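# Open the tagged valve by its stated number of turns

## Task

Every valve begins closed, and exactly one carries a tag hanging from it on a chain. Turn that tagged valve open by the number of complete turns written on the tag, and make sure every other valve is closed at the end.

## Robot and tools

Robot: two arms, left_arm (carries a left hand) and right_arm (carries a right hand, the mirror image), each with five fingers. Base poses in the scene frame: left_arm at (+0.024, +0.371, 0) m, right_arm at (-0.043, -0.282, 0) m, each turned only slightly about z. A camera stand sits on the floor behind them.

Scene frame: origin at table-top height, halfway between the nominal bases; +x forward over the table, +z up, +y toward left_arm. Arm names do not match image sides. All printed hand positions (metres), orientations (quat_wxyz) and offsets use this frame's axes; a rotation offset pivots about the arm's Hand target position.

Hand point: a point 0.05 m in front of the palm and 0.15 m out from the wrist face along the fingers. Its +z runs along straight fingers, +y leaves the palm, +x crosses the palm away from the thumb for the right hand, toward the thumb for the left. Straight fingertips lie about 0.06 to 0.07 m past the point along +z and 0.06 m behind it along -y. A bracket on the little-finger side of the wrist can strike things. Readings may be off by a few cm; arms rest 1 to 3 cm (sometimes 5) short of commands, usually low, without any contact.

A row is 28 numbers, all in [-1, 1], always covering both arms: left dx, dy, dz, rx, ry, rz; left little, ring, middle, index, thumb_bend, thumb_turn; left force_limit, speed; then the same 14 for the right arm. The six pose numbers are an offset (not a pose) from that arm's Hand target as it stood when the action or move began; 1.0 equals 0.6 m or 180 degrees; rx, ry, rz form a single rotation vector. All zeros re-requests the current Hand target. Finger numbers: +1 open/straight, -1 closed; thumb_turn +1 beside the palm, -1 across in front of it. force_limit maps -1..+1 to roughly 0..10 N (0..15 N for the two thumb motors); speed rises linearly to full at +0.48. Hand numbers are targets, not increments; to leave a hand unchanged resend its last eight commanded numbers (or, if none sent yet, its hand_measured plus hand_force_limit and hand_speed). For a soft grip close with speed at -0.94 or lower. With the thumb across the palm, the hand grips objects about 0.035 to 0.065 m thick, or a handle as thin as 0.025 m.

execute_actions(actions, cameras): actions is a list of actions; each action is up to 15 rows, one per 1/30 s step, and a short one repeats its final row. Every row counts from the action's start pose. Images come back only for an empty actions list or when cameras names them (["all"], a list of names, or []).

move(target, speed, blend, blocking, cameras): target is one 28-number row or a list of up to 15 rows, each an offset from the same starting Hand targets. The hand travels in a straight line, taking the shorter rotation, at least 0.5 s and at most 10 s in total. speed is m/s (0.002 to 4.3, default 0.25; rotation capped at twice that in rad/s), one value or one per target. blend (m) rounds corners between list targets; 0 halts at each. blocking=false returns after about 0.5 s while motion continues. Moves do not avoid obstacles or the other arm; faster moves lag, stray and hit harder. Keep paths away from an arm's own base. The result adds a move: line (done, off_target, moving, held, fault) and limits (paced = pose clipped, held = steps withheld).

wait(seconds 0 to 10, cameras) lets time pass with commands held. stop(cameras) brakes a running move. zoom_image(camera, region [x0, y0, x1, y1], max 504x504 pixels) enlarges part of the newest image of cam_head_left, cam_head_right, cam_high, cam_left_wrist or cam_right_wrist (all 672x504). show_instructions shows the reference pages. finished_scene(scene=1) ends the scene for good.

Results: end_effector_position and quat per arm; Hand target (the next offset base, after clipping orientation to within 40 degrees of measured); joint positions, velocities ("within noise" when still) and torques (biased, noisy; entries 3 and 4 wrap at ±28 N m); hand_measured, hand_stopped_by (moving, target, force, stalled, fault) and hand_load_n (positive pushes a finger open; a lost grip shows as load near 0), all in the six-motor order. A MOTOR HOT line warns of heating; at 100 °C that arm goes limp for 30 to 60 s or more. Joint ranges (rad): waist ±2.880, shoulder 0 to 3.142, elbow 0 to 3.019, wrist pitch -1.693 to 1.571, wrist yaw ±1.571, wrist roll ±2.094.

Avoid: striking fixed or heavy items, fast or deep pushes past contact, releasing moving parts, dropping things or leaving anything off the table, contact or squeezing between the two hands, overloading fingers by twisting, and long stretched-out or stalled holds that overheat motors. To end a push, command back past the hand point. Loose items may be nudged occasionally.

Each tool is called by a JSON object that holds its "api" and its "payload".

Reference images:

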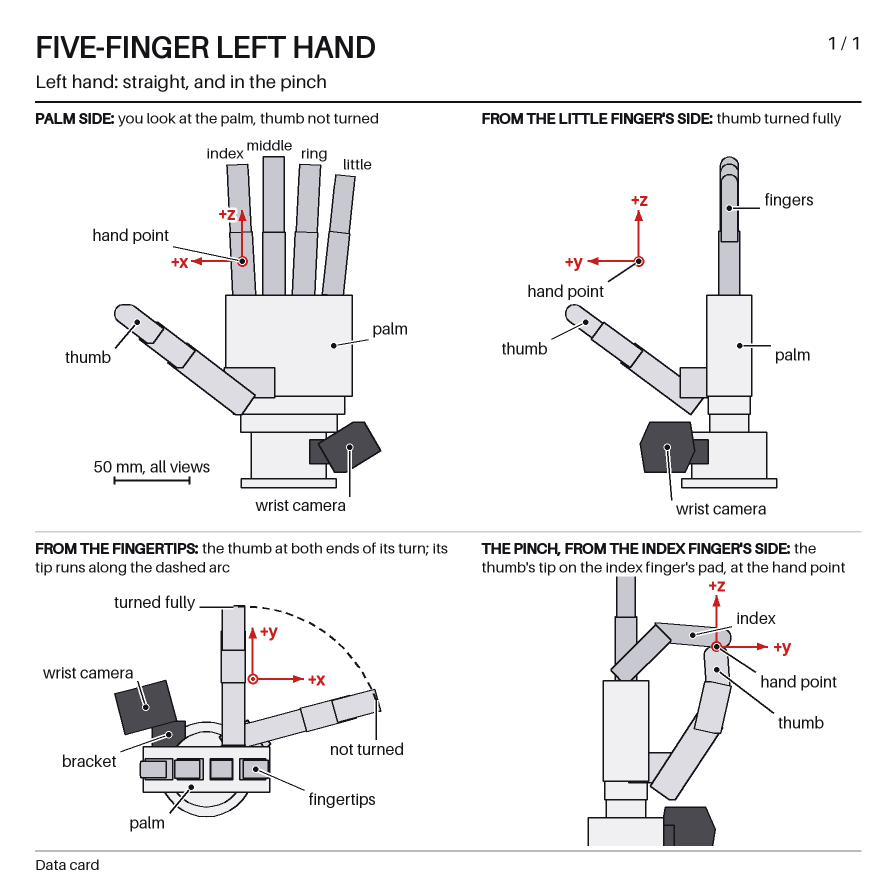

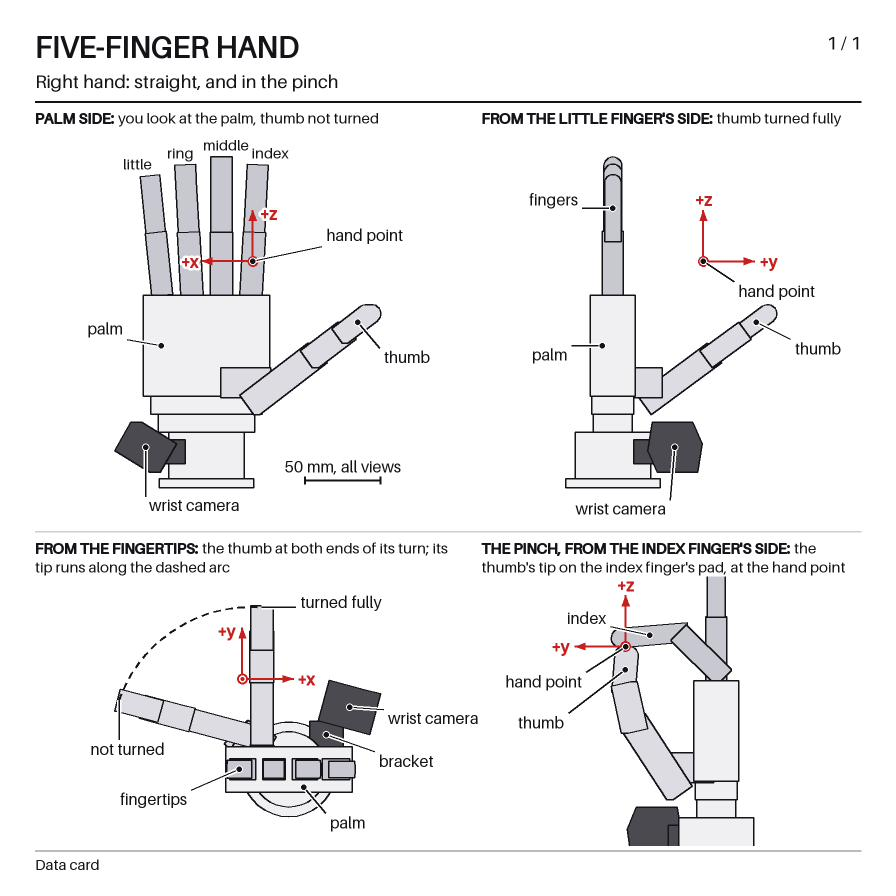

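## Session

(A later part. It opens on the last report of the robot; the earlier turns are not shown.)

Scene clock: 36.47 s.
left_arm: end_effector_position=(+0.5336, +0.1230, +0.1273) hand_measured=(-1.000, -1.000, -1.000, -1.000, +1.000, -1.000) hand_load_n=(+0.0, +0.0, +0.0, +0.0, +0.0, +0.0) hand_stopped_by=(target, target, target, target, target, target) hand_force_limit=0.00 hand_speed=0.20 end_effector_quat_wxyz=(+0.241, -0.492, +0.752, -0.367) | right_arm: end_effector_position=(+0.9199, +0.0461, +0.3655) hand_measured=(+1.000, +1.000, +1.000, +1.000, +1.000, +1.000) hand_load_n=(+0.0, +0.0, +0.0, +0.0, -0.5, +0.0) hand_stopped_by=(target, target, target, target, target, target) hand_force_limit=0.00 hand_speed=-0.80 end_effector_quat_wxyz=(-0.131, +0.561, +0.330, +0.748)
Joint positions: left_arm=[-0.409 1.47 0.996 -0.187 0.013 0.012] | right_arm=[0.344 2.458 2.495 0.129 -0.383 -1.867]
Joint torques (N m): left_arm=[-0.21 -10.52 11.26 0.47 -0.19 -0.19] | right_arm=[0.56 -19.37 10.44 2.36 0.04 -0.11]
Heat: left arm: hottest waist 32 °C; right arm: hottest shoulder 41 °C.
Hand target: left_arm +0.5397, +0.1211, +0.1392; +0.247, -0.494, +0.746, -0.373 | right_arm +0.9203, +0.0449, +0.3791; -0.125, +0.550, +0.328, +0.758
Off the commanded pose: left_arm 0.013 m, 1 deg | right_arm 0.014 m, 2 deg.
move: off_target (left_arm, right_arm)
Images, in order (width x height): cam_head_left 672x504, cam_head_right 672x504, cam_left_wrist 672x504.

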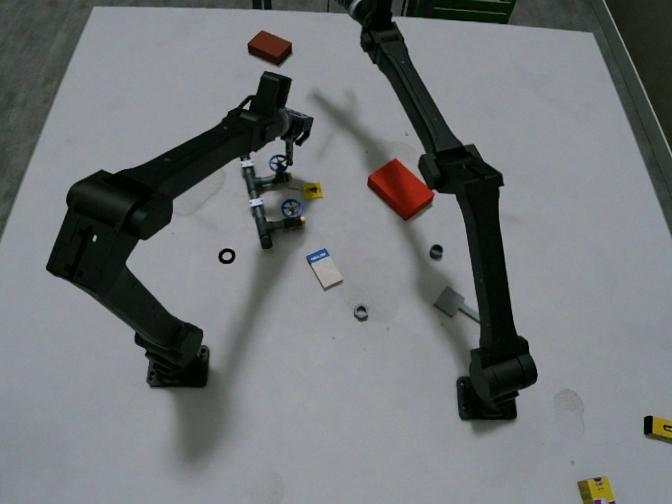

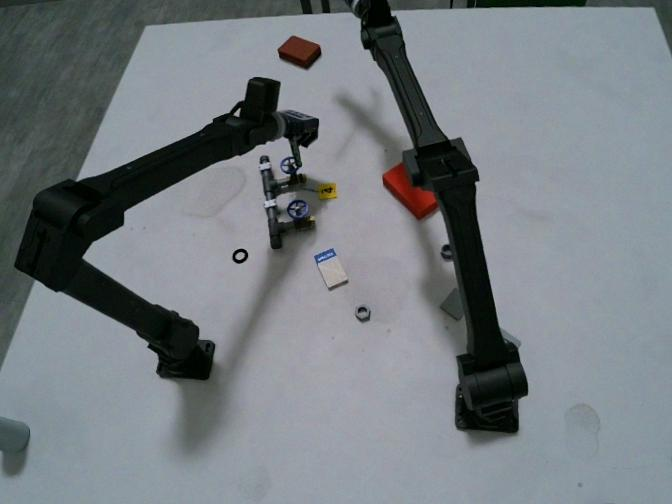

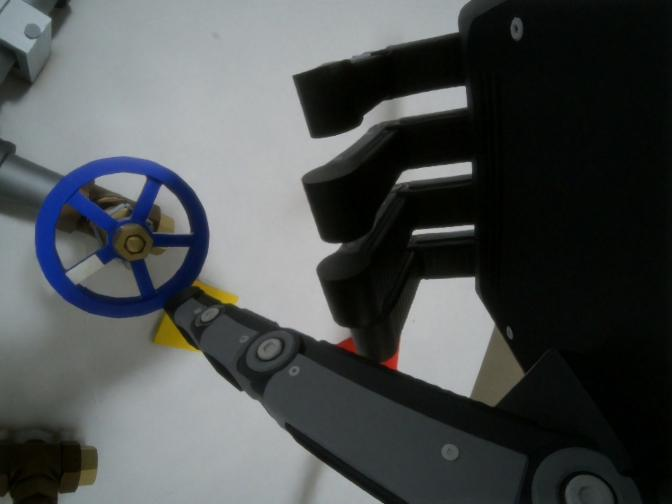

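{"api": "move", "payload": {"target": [0.002,0.02,0.035,0,0,0,-1,-1,-1,-1,1,-1,0,0.2, 0,0,0,0,0,0,1,1,1,1,1,1,0,-0.8], "speed": 0.06, "cameras": ["cam_head_left","cam_left_wrist"]}}

{"api": "zoom_image", "payload": {"camera": "cam_head_left", "region": [250, 130, 310, 190]}}

{"api": "zoom_image", "payload": {"camera": "cam_left_wrist", "region": [60, 200, 260, 380]}}

Scene clock: 38.17 s.
left_arm: end_effector_position=(+0.5273, +0.1388, +0.1331) hand_measured=(-1.000, -1.000, -1.000, -1.000, +1.000, -1.000) hand_load_n=(+0.0, +0.0, +0.0, +0.0, +0.0, +0.0) hand_stopped_by=(target, target, target, target, target, target) hand_force_limit=0.00 hand_speed=0.20 end_effector_quat_wxyz=(+0.237, -0.504, +0.752, -0.354) | right_arm: end_effector_position=(+0.9199, +0.0461, +0.3655) hand_measured=(+1.000, +1.000, +1.000, +1.000, +1.000, +1.000) hand_load_n=(+0.0, +0.0, +0.0, +0.0, +0.0, +0.0) hand_stopped_by=(target, target, target, target, target, target) hand_force_limit=0.00 hand_speed=-0.80 end_effector_quat_wxyz=(-0.131, +0.561, +0.330, +0.748)
Joint positions: left_arm=[-0.386 1.441 0.996 -0.245 0.016 0.012] | right_arm=[0.344 2.458 2.495 0.129 -0.383 -1.867]
Joint torques (N m): left_arm=[0.91 -10.52 13.7 0.2 0.04 -0.03] | right_arm=[0.5 -19.43 10.45 2.36 0.04 -0.11]
Heat: left arm: hottest waist 32 °C; right arm: hottest shoulder 42 °C.
Hand target: left_arm +0.5409, +0.1331, +0.1602; +0.247, -0.494, +0.746, -0.373 | right_arm +0.9203, +0.0449, +0.3791; -0.125, +0.550, +0.328, +0.758
Off the commanded pose: left_arm 0.031 m, 3 deg | right_arm 0.014 m, 2 deg.
move: off_target (left_arm, right_arm)
Images, in order (width x height): cam_head_left 672x504, cam_left_wrist 672x504.

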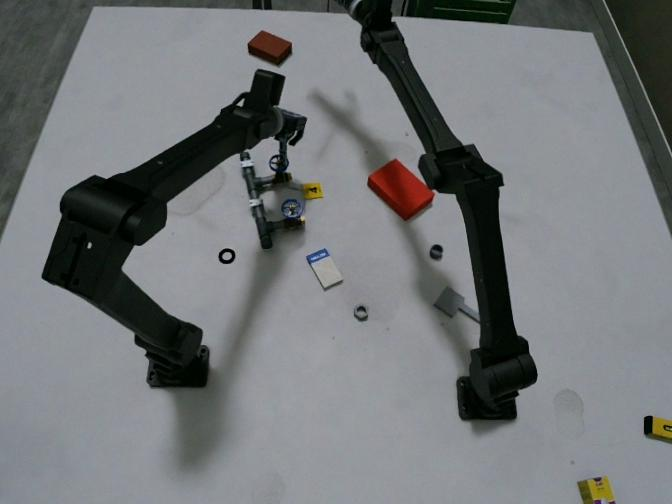

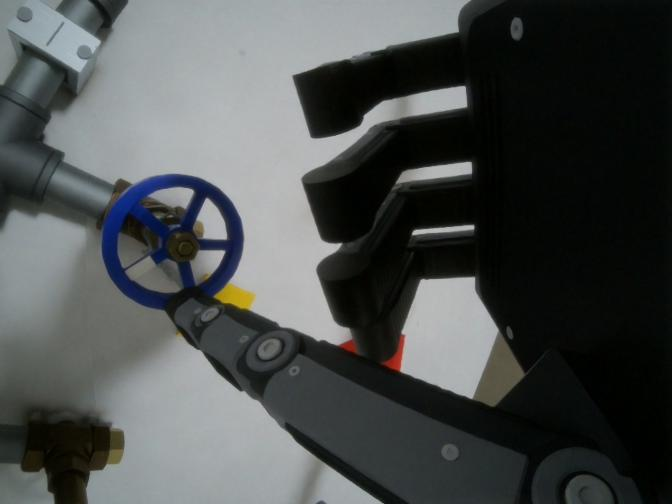

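Scaled by 8.400 from the camera's 672x504 image, which has a finer 960x720 frame.

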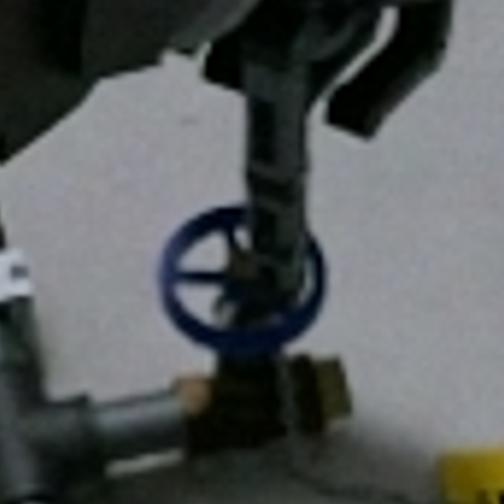

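Scaled by 2.520 from the camera's 672x504 image, which has a finer 960x720 frame.

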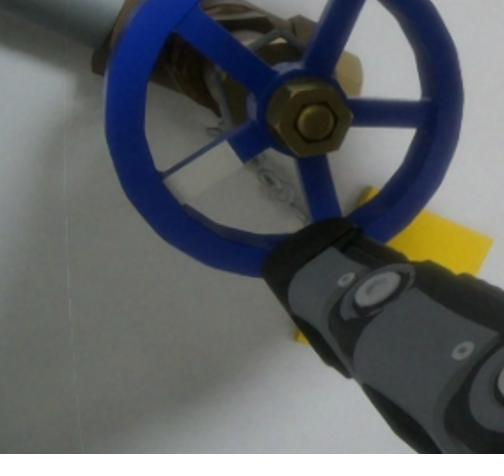

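{"api": "move", "payload": {"target": [[0.0162,-0.0127,-0.01,0,0,0,-1,-1,-1,-1,1,-1,0,0.2, 0,0,0,0,0,0,1,1,1,1,1,1,0,-0.8],[0.002,-0.0127,-0.052,0,0,0,-1,-1,-1,-1,1,-1,0,0.2, 0,0,0,0,0,0,1,1,1,1,1,1,0,-0.8]], "speed": 0.06, "cameras": ["cam_head_left","cam_left_wrist"]}}

{"api": "zoom_image", "payload": {"camera": "cam_head_left", "region": [250, 130, 310, 190]}}

{"api": "zoom_image", "payload": {"camera": "cam_left_wrist", "region": [60, 200, 260, 380]}}

Scene clock: 40.63 s.
left_arm: end_effector_position=(+0.5386, +0.1344, +0.1288) hand_measured=(-1.000, -1.000, -1.000, -1.000, +1.000, -1.000) hand_load_n=(+0.0, +0.0, +0.0, +0.0, +0.0, +0.0) hand_stopped_by=(target, target, target, target, target, target) hand_force_limit=0.00 hand_speed=0.20 end_effector_quat_wxyz=(+0.245, -0.500, +0.746, -0.366) | right_arm: end_effector_position=(+0.9199, +0.0461, +0.3655) hand_measured=(+1.000, +1.000, +1.000, +1.000, +1.000, +1.000) hand_load_n=(+0.0, +0.0, +0.0, +0.0, +0.0, +0.0) hand_stopped_by=(target, target, target, target, target, target) hand_force_limit=0.00 hand_speed=-0.80 end_effector_quat_wxyz=(-0.131, +0.561, +0.330, +0.748)
Joint positions: left_arm=[-0.386 1.467 0.996 -0.188 0.016 0.012] | right_arm=[0.344 2.458 2.495 0.129 -0.383 -1.867]
Joint torques (N m): left_arm=[-0.09 -8.88 9.95 1.43 -0.19 -0.12] | right_arm=[0.62 -19.37 10.47 2.35 0.04 -0.11]
Heat: left arm: hottest waist 32 °C; right arm: hottest shoulder 42 °C.
Hand target: left_arm +0.5421, +0.1255, +0.1290; +0.247, -0.494, +0.746, -0.373 | right_arm +0.9203, +0.0449, +0.3791; -0.125, +0.550, +0.328, +0.758
Off the commanded pose: left_arm 0.010 m, 1 deg | right_arm 0.014 m, 2 deg.
move: off_target (right_arm)
Images, in order (width x height): cam_head_left 672x504, cam_left_wrist 672x504.

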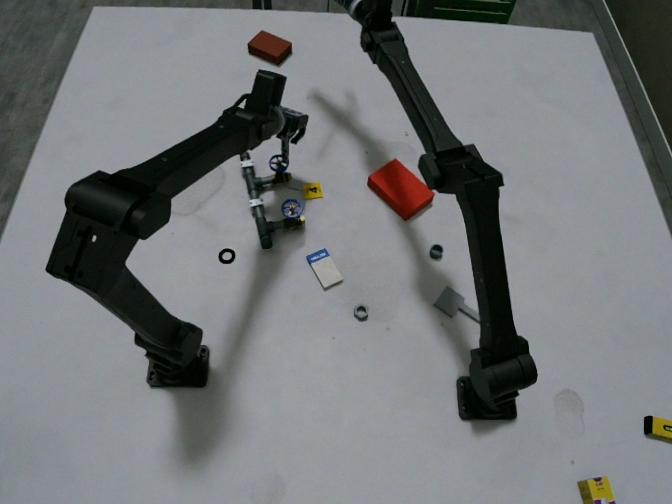

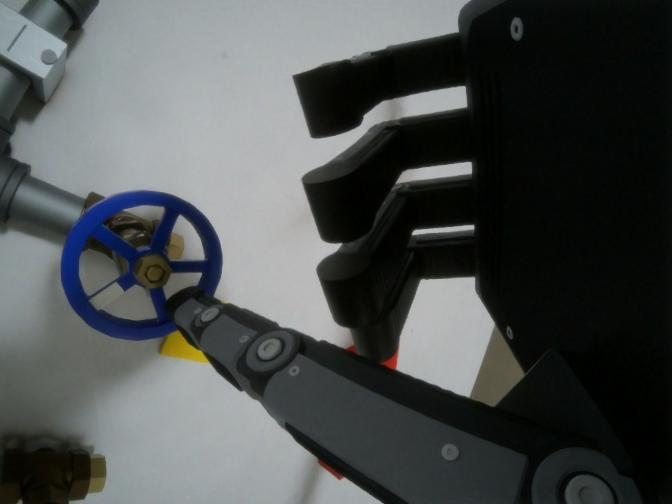

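Scaled by 8.400 from the camera's 672x504 image, which has a finer 960x720 frame.

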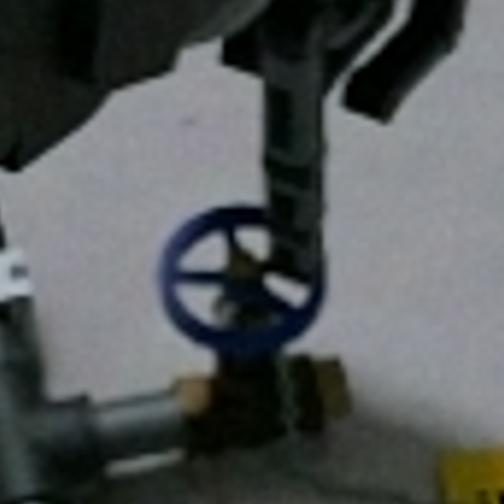

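Scaled by 2.520 from the camera's 672x504 image, which has a finer 960x720 frame.

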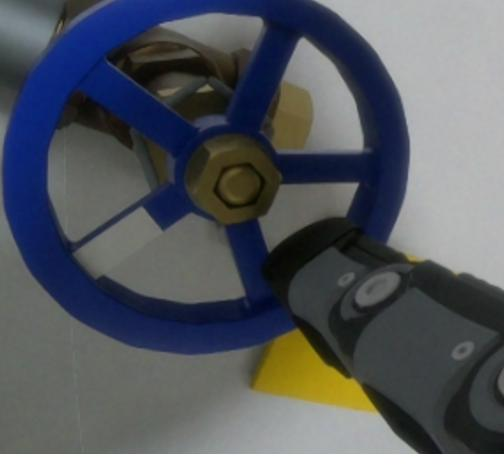

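{"api": "move", "payload": {"target": [0.006,0.002,-0.025,0,0,0,-1,-1,-1,-1,1,-1,0,0.2, 0,0,0,0,0,0,1,1,1,1,1,1,0,-0.8], "speed": 0.04, "cameras": ["cam_head_left","cam_head_right","cam_left_wrist"]}}

{"api": "zoom_image", "payload": {"camera": "cam_head_left", "region": [250, 130, 310, 190]}}

{"api": "zoom_image", "payload": {"camera": "cam_left_wrist", "region": [60, 200, 260, 380]}}

Scene clock: 41.90 s.
left_arm: end_effector_position=(+0.5447, +0.1308, +0.1243) hand_measured=(-1.000, -1.000, -1.000, -1.000, +1.000, -1.000) hand_load_n=(+0.0, +0.5, +0.5, +0.0, +0.0, -0.5) hand_stopped_by=(target, target, target, target, target, target) hand_force_limit=0.00 hand_speed=0.20 end_effector_quat_wxyz=(+0.247, -0.496, +0.743, -0.374) | right_arm: end_effector_position=(+0.9199, +0.0461, +0.3655) hand_measured=(+1.000, +1.000, +1.000, +1.000, +1.000, +1.000) hand_load_n=(+0.0, -0.5, +0.0, +0.0, +0.0, +0.0) hand_stopped_by=(target, target, target, target, target, target) hand_force_limit=0.00 hand_speed=-0.80 end_effector_quat_wxyz=(-0.131, +0.561, +0.330, +0.748)
Joint positions: left_arm=[-0.386 1.486 0.993 -0.149 0.022 0.012] | right_arm=[0.344 2.458 2.495 0.129 -0.383 -1.867]
Joint torques (N m): left_arm=[1.14 -8.59 8.95 1.48 -0.02 -0.05] | right_arm=[0.56 -19.31 10.47 2.36 0.04 -0.11]
Heat: left arm: hottest waist 32 °C; right arm: hottest shoulder 42 °C.
Hand target: left_arm +0.5457, +0.1267, +0.1140; +0.247, -0.494, +0.746, -0.373 | right_arm +0.9203, +0.0449, +0.3791; -0.125, +0.550, +0.328, +0.758
Off the commanded pose: left_arm 0.011 m, 0 deg | right_arm 0.014 m, 2 deg.
move: off_target (left_arm, right_arm)
Images, in order (width x height): cam_head_left 672x504, cam_head_right 672x504, cam_left_wrist 672x504.

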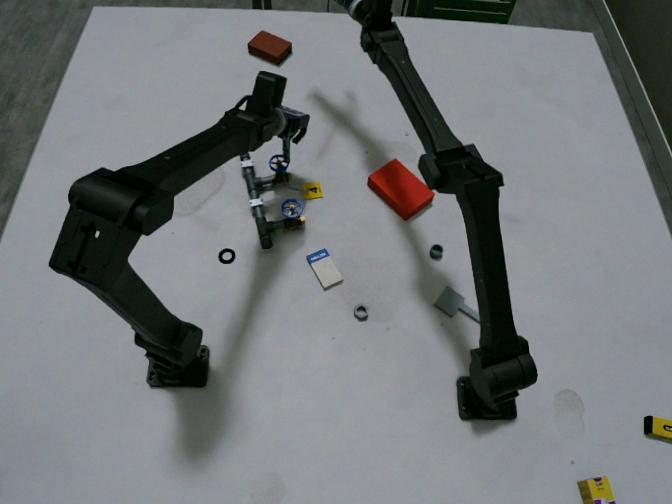

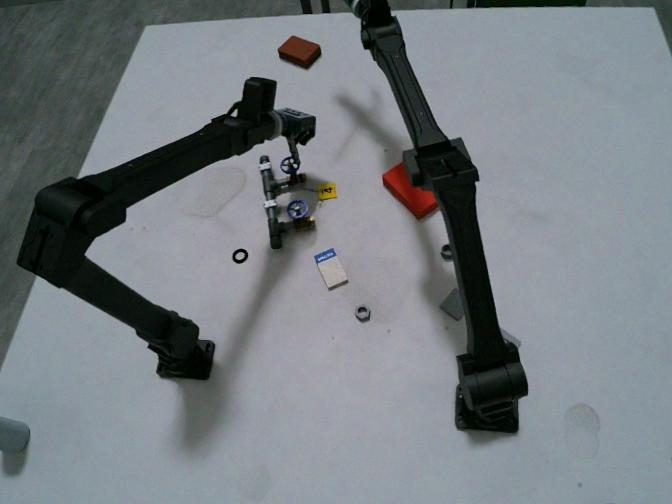

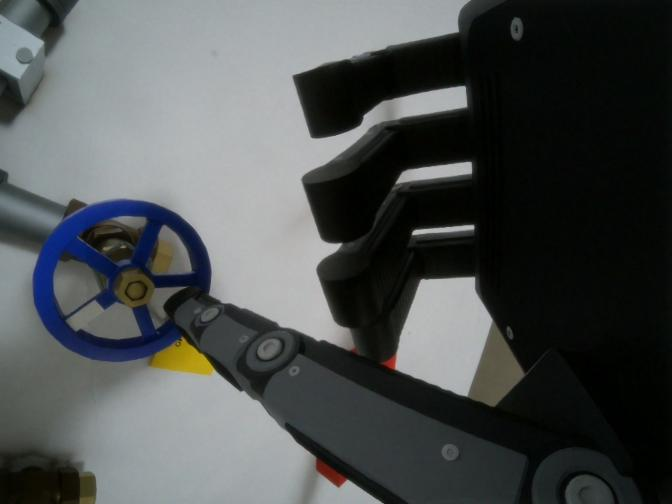

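Scaled by 8.400 from the camera's 672x504 image, which has a finer 960x720 frame.

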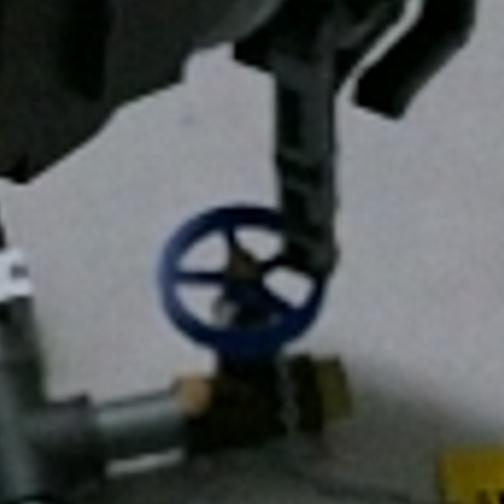

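Scaled by 2.520 from the camera's 672x504 image, which has a finer 960x720 frame.

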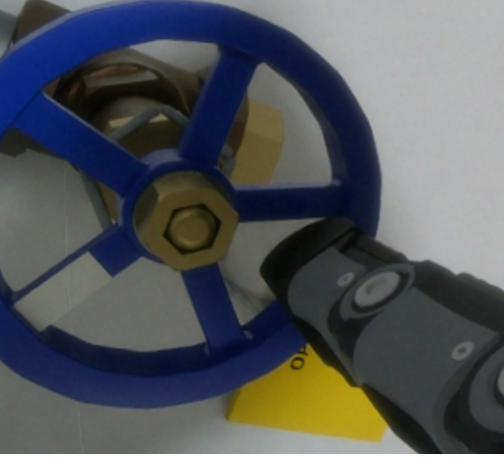

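{"api": "move", "payload": {"target": [[0.0227,-0.0145,-0.0067,0,0,0,-1,-1,-1,-1,1,-1,0,0.2, 0,0,0,0,0,0,1,1,1,1,1,1,0,-0.8],[0.0338,-0.0012,-0.0067,0,0,0,-1,-1,-1,-1,1,-1,0,0.2, 0,0,0,0,0,0,1,1,1,1,1,1,0,-0.8],[0.0397,0.0152,-0.0067,0,0,0,-1,-1,-1,-1,1,-1,0,0.2, 0,0,0,0,0,0,1,1,1,1,1,1,0,-0.8]], "speed": 0.04, "blend": [0.005,0.005,0], "cameras": ["cam_head_left","cam_left_wrist"]}}

{"api": "zoom_image", "payload": {"camera": "cam_head_left", "region": [250, 130, 310, 190]}}

{"api": "zoom_image", "payload": {"camera": "cam_left_wrist", "region": [40, 180, 240, 380]}}

Scene clock: 43.67 s.
left_arm: end_effector_position=(+0.5445, +0.1305, +0.1216) hand_measured=(-1.000, -1.000, -1.000, -1.000, +1.000, -1.000) hand_load_n=(+0.0, +0.0, +0.0, +0.0, +1.5, +1.0) hand_stopped_by=(target, target, target, target, target, target) hand_force_limit=0.00 hand_speed=0.20 end_effector_quat_wxyz=(+0.235, -0.495, +0.746, -0.379) | right_arm: end_effector_position=(+0.9199, +0.0461, +0.3655) hand_measured=(+1.000, +1.000, +1.000, +1.000, +1.000, +1.000) hand_load_n=(+0.0, +0.0, +0.0, +0.0, +0.0, +0.0) hand_stopped_by=(target, target, target, target, target, target) hand_force_limit=0.00 hand_speed=-0.80 end_effector_quat_wxyz=(-0.131, +0.561, +0.330, +0.748)
Joint positions: left_arm=[-0.376 1.493 0.995 -0.149 0.056 0.012] | right_arm=[0.344 2.458 2.495 0.129 -0.383 -1.867]
Joint torques (N m): left_arm=[1.32 -5.54 12.64 1.58 -0.13 0.09] | right_arm=[0.56 -19.43 10.43 2.33 0.03 -0.11]
Heat: left arm: hottest waist 32 °C; right arm: hottest shoulder 42 °C.
Hand target: left_arm +0.5695, +0.1358, +0.1100; +0.247, -0.494, +0.746, -0.373 | right_arm +0.9203, +0.0449, +0.3791; -0.125, +0.550, +0.328, +0.758
Off the commanded pose: left_arm 0.028 m, 2 deg | right_arm 0.014 m, 2 deg.
move: off_target (left_arm, right_arm)
Images, in order (width x height): cam_head_left 672x504, cam_left_wrist 672x504.

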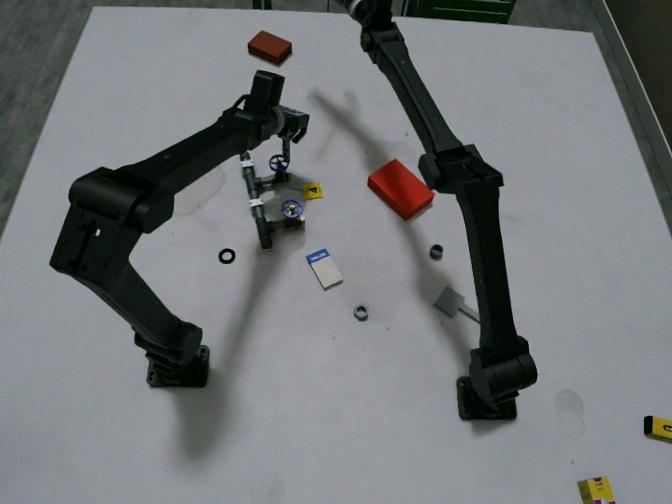

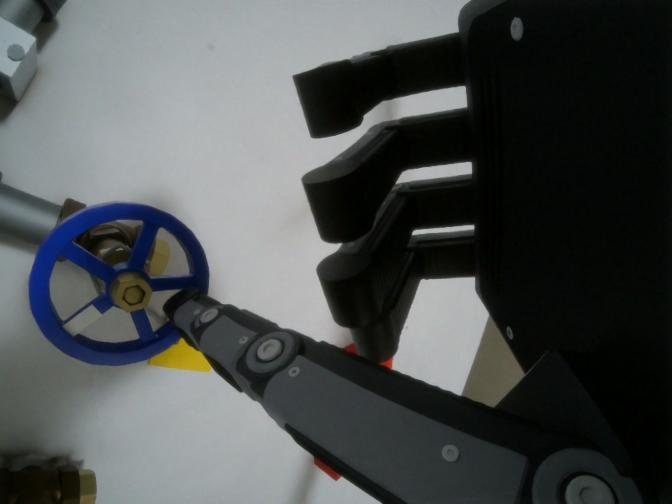

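Scaled by 8.400 from the camera's 672x504 image, which has a finer 960x720 frame.

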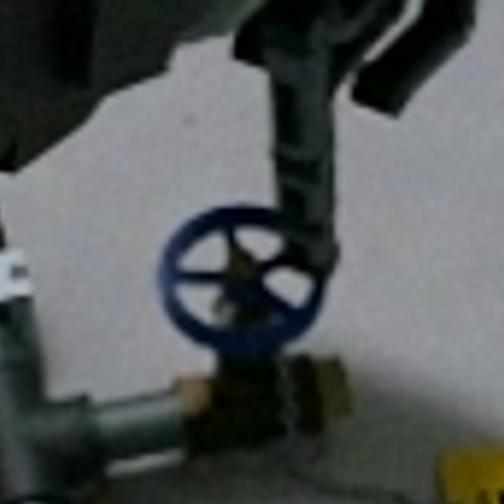

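Scaled by 2.520 from the camera's 672x504 image, which has a finer 960x720 frame.

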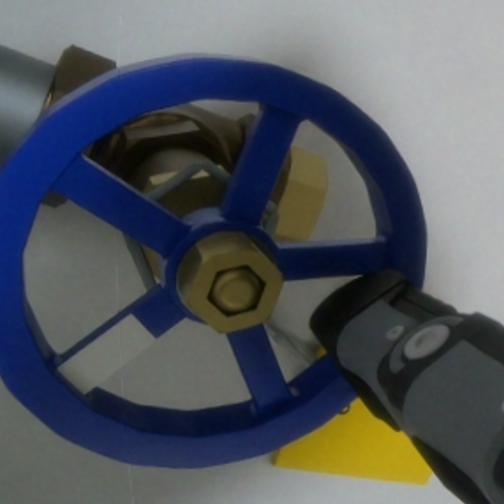

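{"api": "move", "payload": {"target": [0.0233,0.0287,0,0,0,0,-1,-1,-1,-1,1,-1,0,0.2, 0,0,0,0,0,0,1,1,1,1,1,1,0,-0.8], "speed": 0.03, "cameras": ["cam_left_wrist"]}}

{"api": "zoom_image", "payload": {"camera": "cam_left_wrist", "region": [40, 180, 240, 380]}}

Scene clock: 45.53 s.
left_arm: end_effector_position=(+0.5587, +0.1361, +0.1251) hand_measured=(-1.000, -1.000, -1.000, -1.000, +1.000, -1.000) hand_load_n=(+0.0, +0.0, +0.0, +0.0, +1.0, +4.5) hand_stopped_by=(target, target, target, target, target, target) hand_force_limit=0.00 hand_speed=0.20 end_effector_quat_wxyz=(+0.228, -0.497, +0.742, -0.388) | right_arm: end_effector_position=(+0.9199, +0.0461, +0.3655) hand_measured=(+1.000, +1.000, +1.000, +1.000, +1.000, +1.000) hand_load_n=(+0.0, +0.0, +0.0, +0.0, +0.0, +0.0) hand_stopped_by=(target, target, target, target, target, target) hand_force_limit=0.00 hand_speed=-0.80 end_effector_quat_wxyz=(-0.131, +0.561, +0.330, +0.748)
Joint positions: left_arm=[-0.345 1.517 1.024 -0.147 0.095 0.012] | right_arm=[0.344 2.458 2.495 0.129 -0.383 -1.867]
Joint torques (N m): left_arm=[2.61 -6.48 12.27 1.51 -0.3 0.4] | right_arm=[0.5 -19.37 10.47 2.33 0.04 -0.11]
Heat: left arm: hottest waist 32 °C; right arm: hottest shoulder 42 °C.
Hand target: left_arm +0.5835, +0.1530, +0.1100; +0.247, -0.494, +0.746, -0.373 | right_arm +0.9203, +0.0449, +0.3791; -0.125, +0.550, +0.328, +0.758
Off the commanded pose: left_arm 0.034 m, 3 deg | right_arm 0.014 m, 2 deg.
move: off_target (left_arm, right_arm)
Images, in order (width x height): cam_left_wrist 672x504.

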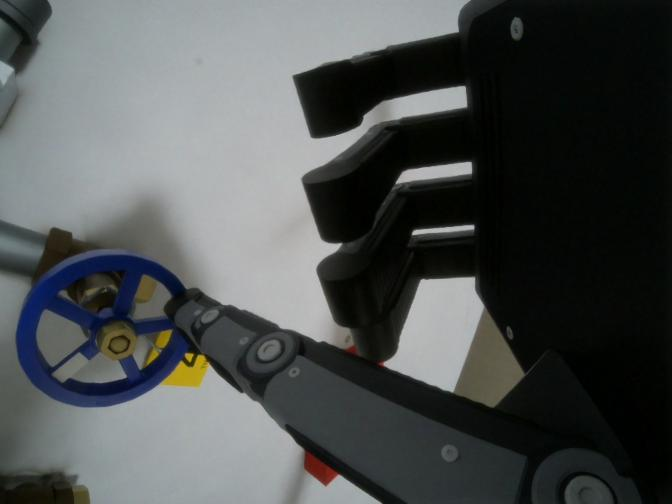

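Scaled by 2.520 from the camera's 672x504 image, which has a finer 960x720 frame.

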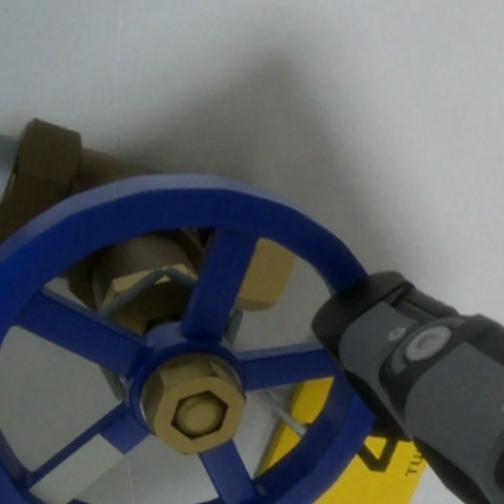

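{"api": "move", "payload": {"target": [[-0.039,-0.022,0.183,0,0,0,-1,-1,-1,-1,1,-1,0,0.2, 0,0,0,0,0,0,1,1,1,1,1,1,0,-0.8],[-0.0725,0.0517,0.15,0.330,0.0793,-0.546,-1,-1,-1,-1,1,1,0,0.2, 0,0,0,0,0,0,1,1,1,1,1,1,0,-0.8]], "speed": [0.15,0.3], "cameras": ["cam_head_left","cam_head_right","cam_high","cam_left_wrist"]}}

{"api": "zoom_image", "payload": {"camera": "cam_head_left", "region": [230, 110, 330, 210]}}

{"api": "zoom_image", "payload": {"camera": "cam_head_right", "region": [240, 110, 340, 210]}}

{"api": "zoom_image", "payload": {"camera": "cam_high", "region": [340, 110, 460, 230]}}

Scene clock: 55.50 s.
left_arm: end_effector_position=(+0.5225, +0.1916, +0.1847) hand_measured=(-1.000, -1.000, -1.000, -1.000, +1.000, +1.000) hand_load_n=(+0.0, +0.0, +0.0, +0.0, +0.0, +0.0) hand_stopped_by=(target, target, target, target, target, target) hand_force_limit=0.00 hand_speed=0.20 end_effector_quat_wxyz=(-0.021, +0.337, +0.941, -0.002) | right_arm: end_effector_position=(+0.9199, +0.0461, +0.3655) hand_measured=(+1.000, +1.000, +1.000, +1.000, +1.000, +1.000) hand_load_n=(+0.0, +0.0, +0.0, +0.0, +0.0, +0.0) hand_stopped_by=(target, target, target, target, target, target) hand_force_limit=0.00 hand_speed=-0.80 end_effector_quat_wxyz=(-0.131, +0.561, +0.330, +0.748)
Joint positions: left_arm=[-0.48 1.797 1.714 -1.529 0.01 1.794] | right_arm=[0.344 2.458 2.495 0.129 -0.383 -1.867]
Joint torques (N m): left_arm=[-0.15 -12.4 14.68 -0.99 -0.23 0.03] | right_arm=[0.56 -19.43 10.44 2.35 0.05 -0.11]
Heat: left arm: hottest elbow 33 °C; right arm: hottest shoulder 43 °C.
Hand target: left_arm +0.5400, +0.1841, +0.2000; +0.000, +0.342, +0.940, -0.001 | right_arm +0.9203, +0.0449, +0.3791; -0.125, +0.550, +0.328, +0.758
Off the commanded pose: left_arm 0.024 m, 2 deg | right_arm 0.014 m, 2 deg.
move: off_target (left_arm, right_arm); target 2's new numbers were sent with left_arm's hand 0.025 m and 3 deg from that target
Images, in order (width x height): cam_head_left 672x504, cam_head_right 672x504, cam_high 672x504, cam_left_wrist 672x504.

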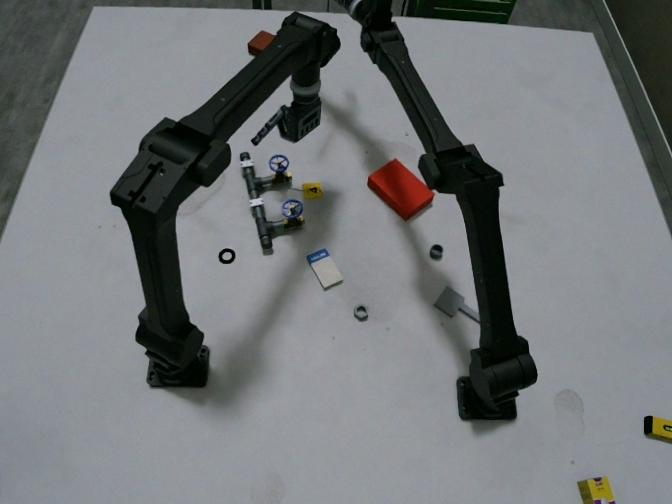

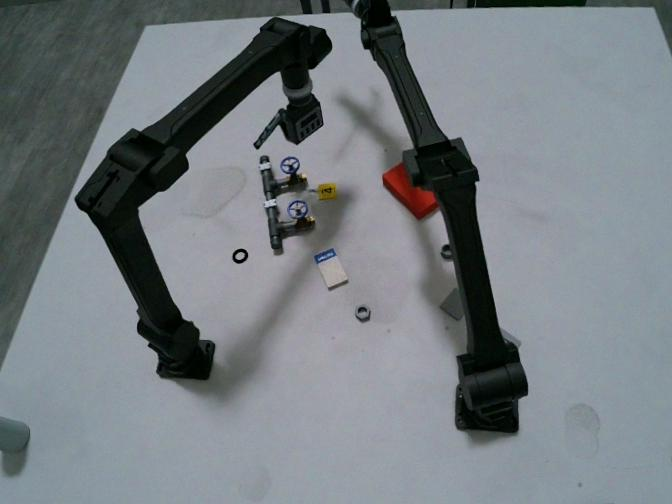

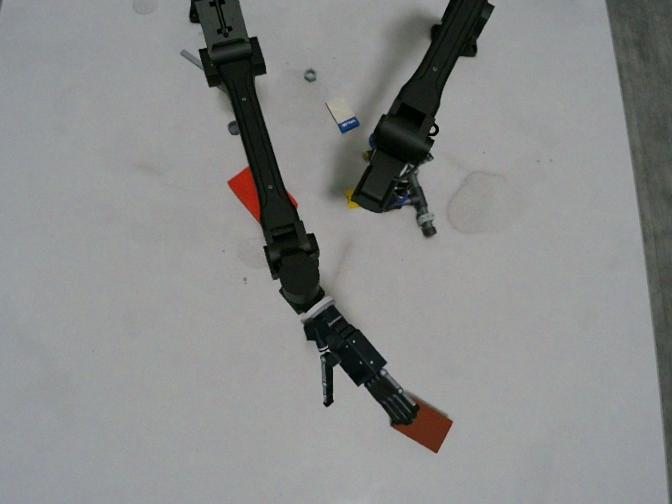

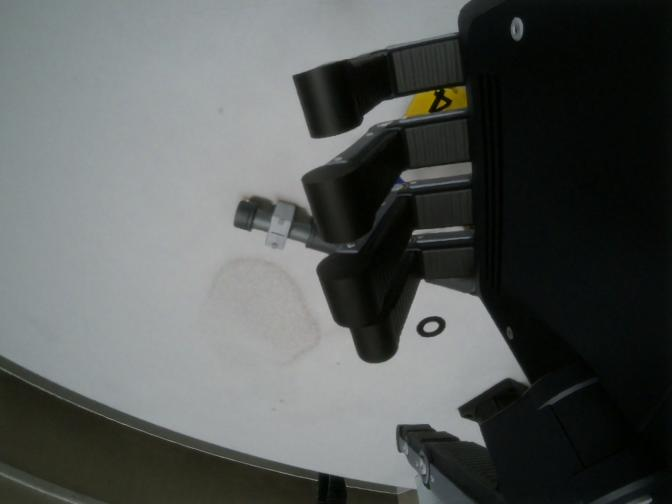

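Scaled by 5.040 from the camera's 672x504 image, which has a finer 960x720 frame.

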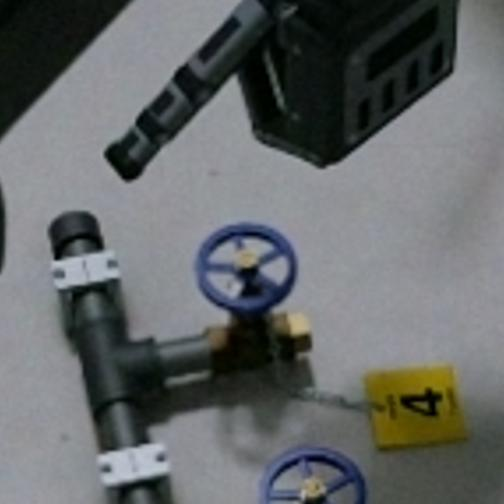

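Scaled by 5.040 from the camera's 672x504 image, which has a finer 960x720 frame.

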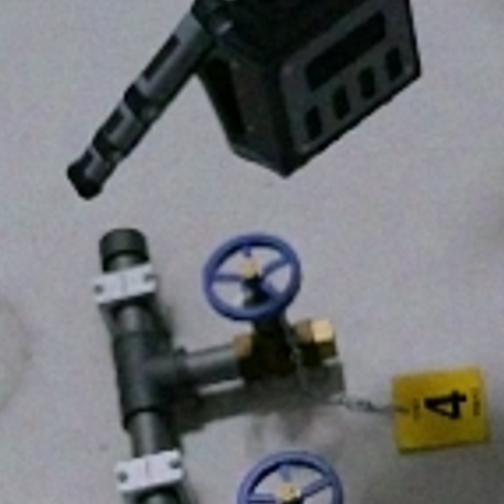

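Scaled by 4.200 from the camera's 672x504 image, which has a finer 960x720 frame.

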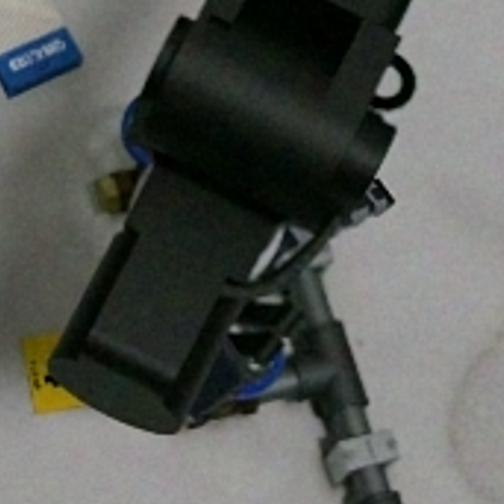

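{"api": "move", "payload": {"target": [0.0133,-0.01,-0.125,0,0,0,-1,-1,-1,-1,1,1,0,0.2, 0,0,0,0,0,0,1,1,1,1,1,1,0,-0.8], "speed": 0.12, "cameras": ["cam_head_left","cam_head_right","cam_left_wrist"]}}

{"api": "zoom_image", "payload": {"camera": "cam_head_left", "region": [240, 120, 320, 200]}}

{"api": "zoom_image", "payload": {"camera": "cam_head_right", "region": [250, 120, 330, 200]}}

Scene clock: 57.20 s.
left_arm: end_effector_position=(+0.5431, +0.1813, +0.1269) hand_measured=(-1.000, -1.000, -1.000, -1.000, +1.000, +1.000) hand_load_n=(+0.0, +0.0, +0.0, +0.0, +0.0, +0.0) hand_stopped_by=(target, target, target, target, target, target) hand_force_limit=0.00 hand_speed=0.20 end_effector_quat_wxyz=(-0.007, +0.338, +0.941, -0.004) | right_arm: end_effector_position=(+0.9199, +0.0461, +0.3655) hand_measured=(+1.000, +1.000, +1.000, +1.000, +1.000, +1.000) hand_load_n=(+0.0, +0.0, -0.5, +0.0, +0.0, +0.0) hand_stopped_by=(target, target, target, target, target, target) hand_force_limit=0.00 hand_speed=-0.80 end_effector_quat_wxyz=(-0.131, +0.561, +0.330, +0.748)
Joint positions: left_arm=[-0.48 1.86 1.653 -1.376 0.01 1.796] | right_arm=[0.344 2.458 2.495 0.129 -0.383 -1.867]
Joint torques (N m): left_arm=[-0.21 -13.39 9.35 -0.24 -0.21 0.03] | right_arm=[0.56 -19.49 10.45 2.32 0.04 -0.11]
Heat: left arm: hottest elbow 33 °C; right arm: hottest shoulder 43 °C.
Hand target: left_arm +0.5479, +0.1781, +0.1250; +0.000, +0.342, +0.940, -0.001 | right_arm +0.9203, +0.0449, +0.3791; -0.125, +0.550, +0.328, +0.758
Off the commanded pose: left_arm 0.006 m, 1 deg | right_arm 0.014 m, 2 deg.
move: off_target (right_arm)
Images, in order (width x height): cam_head_left 672x504, cam_head_right 672x504, cam_left_wrist 672x504.

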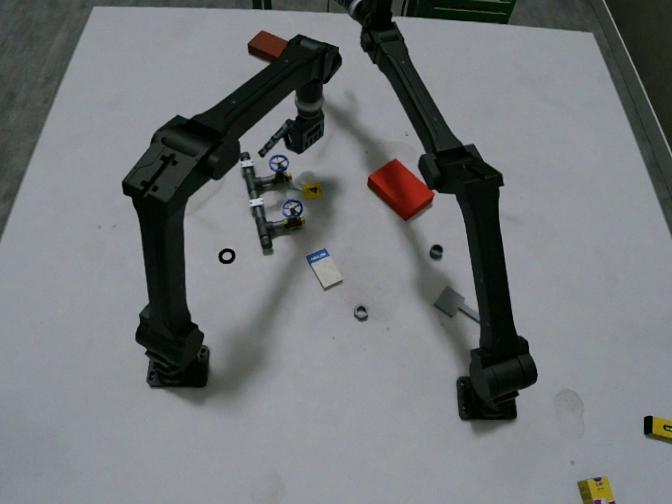

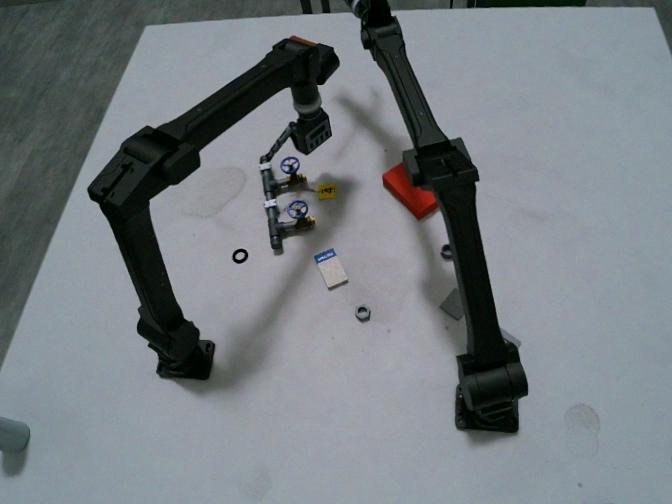

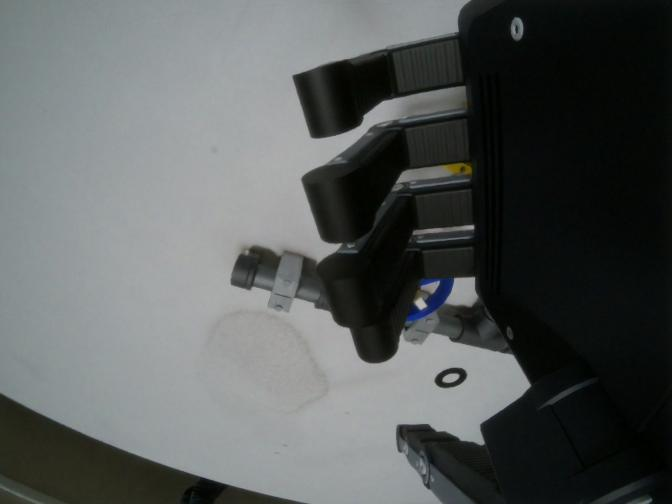

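Scaled by 6.300 from the camera's 672x504 image, which has a finer 960x720 frame.

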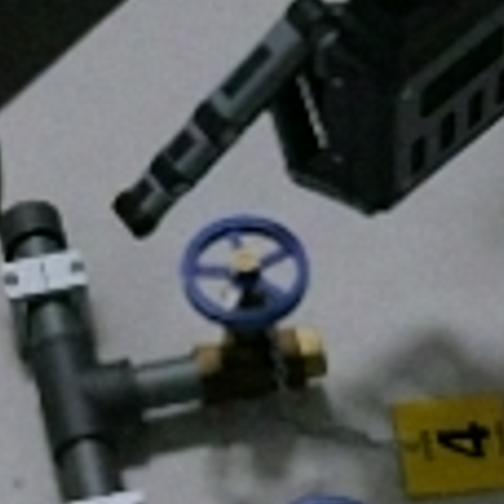

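Scaled by 6.300 from the camera's 672x504 image, which has a finer 960x720 frame.

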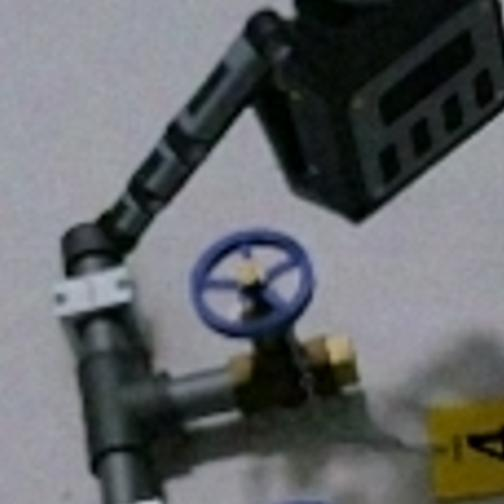

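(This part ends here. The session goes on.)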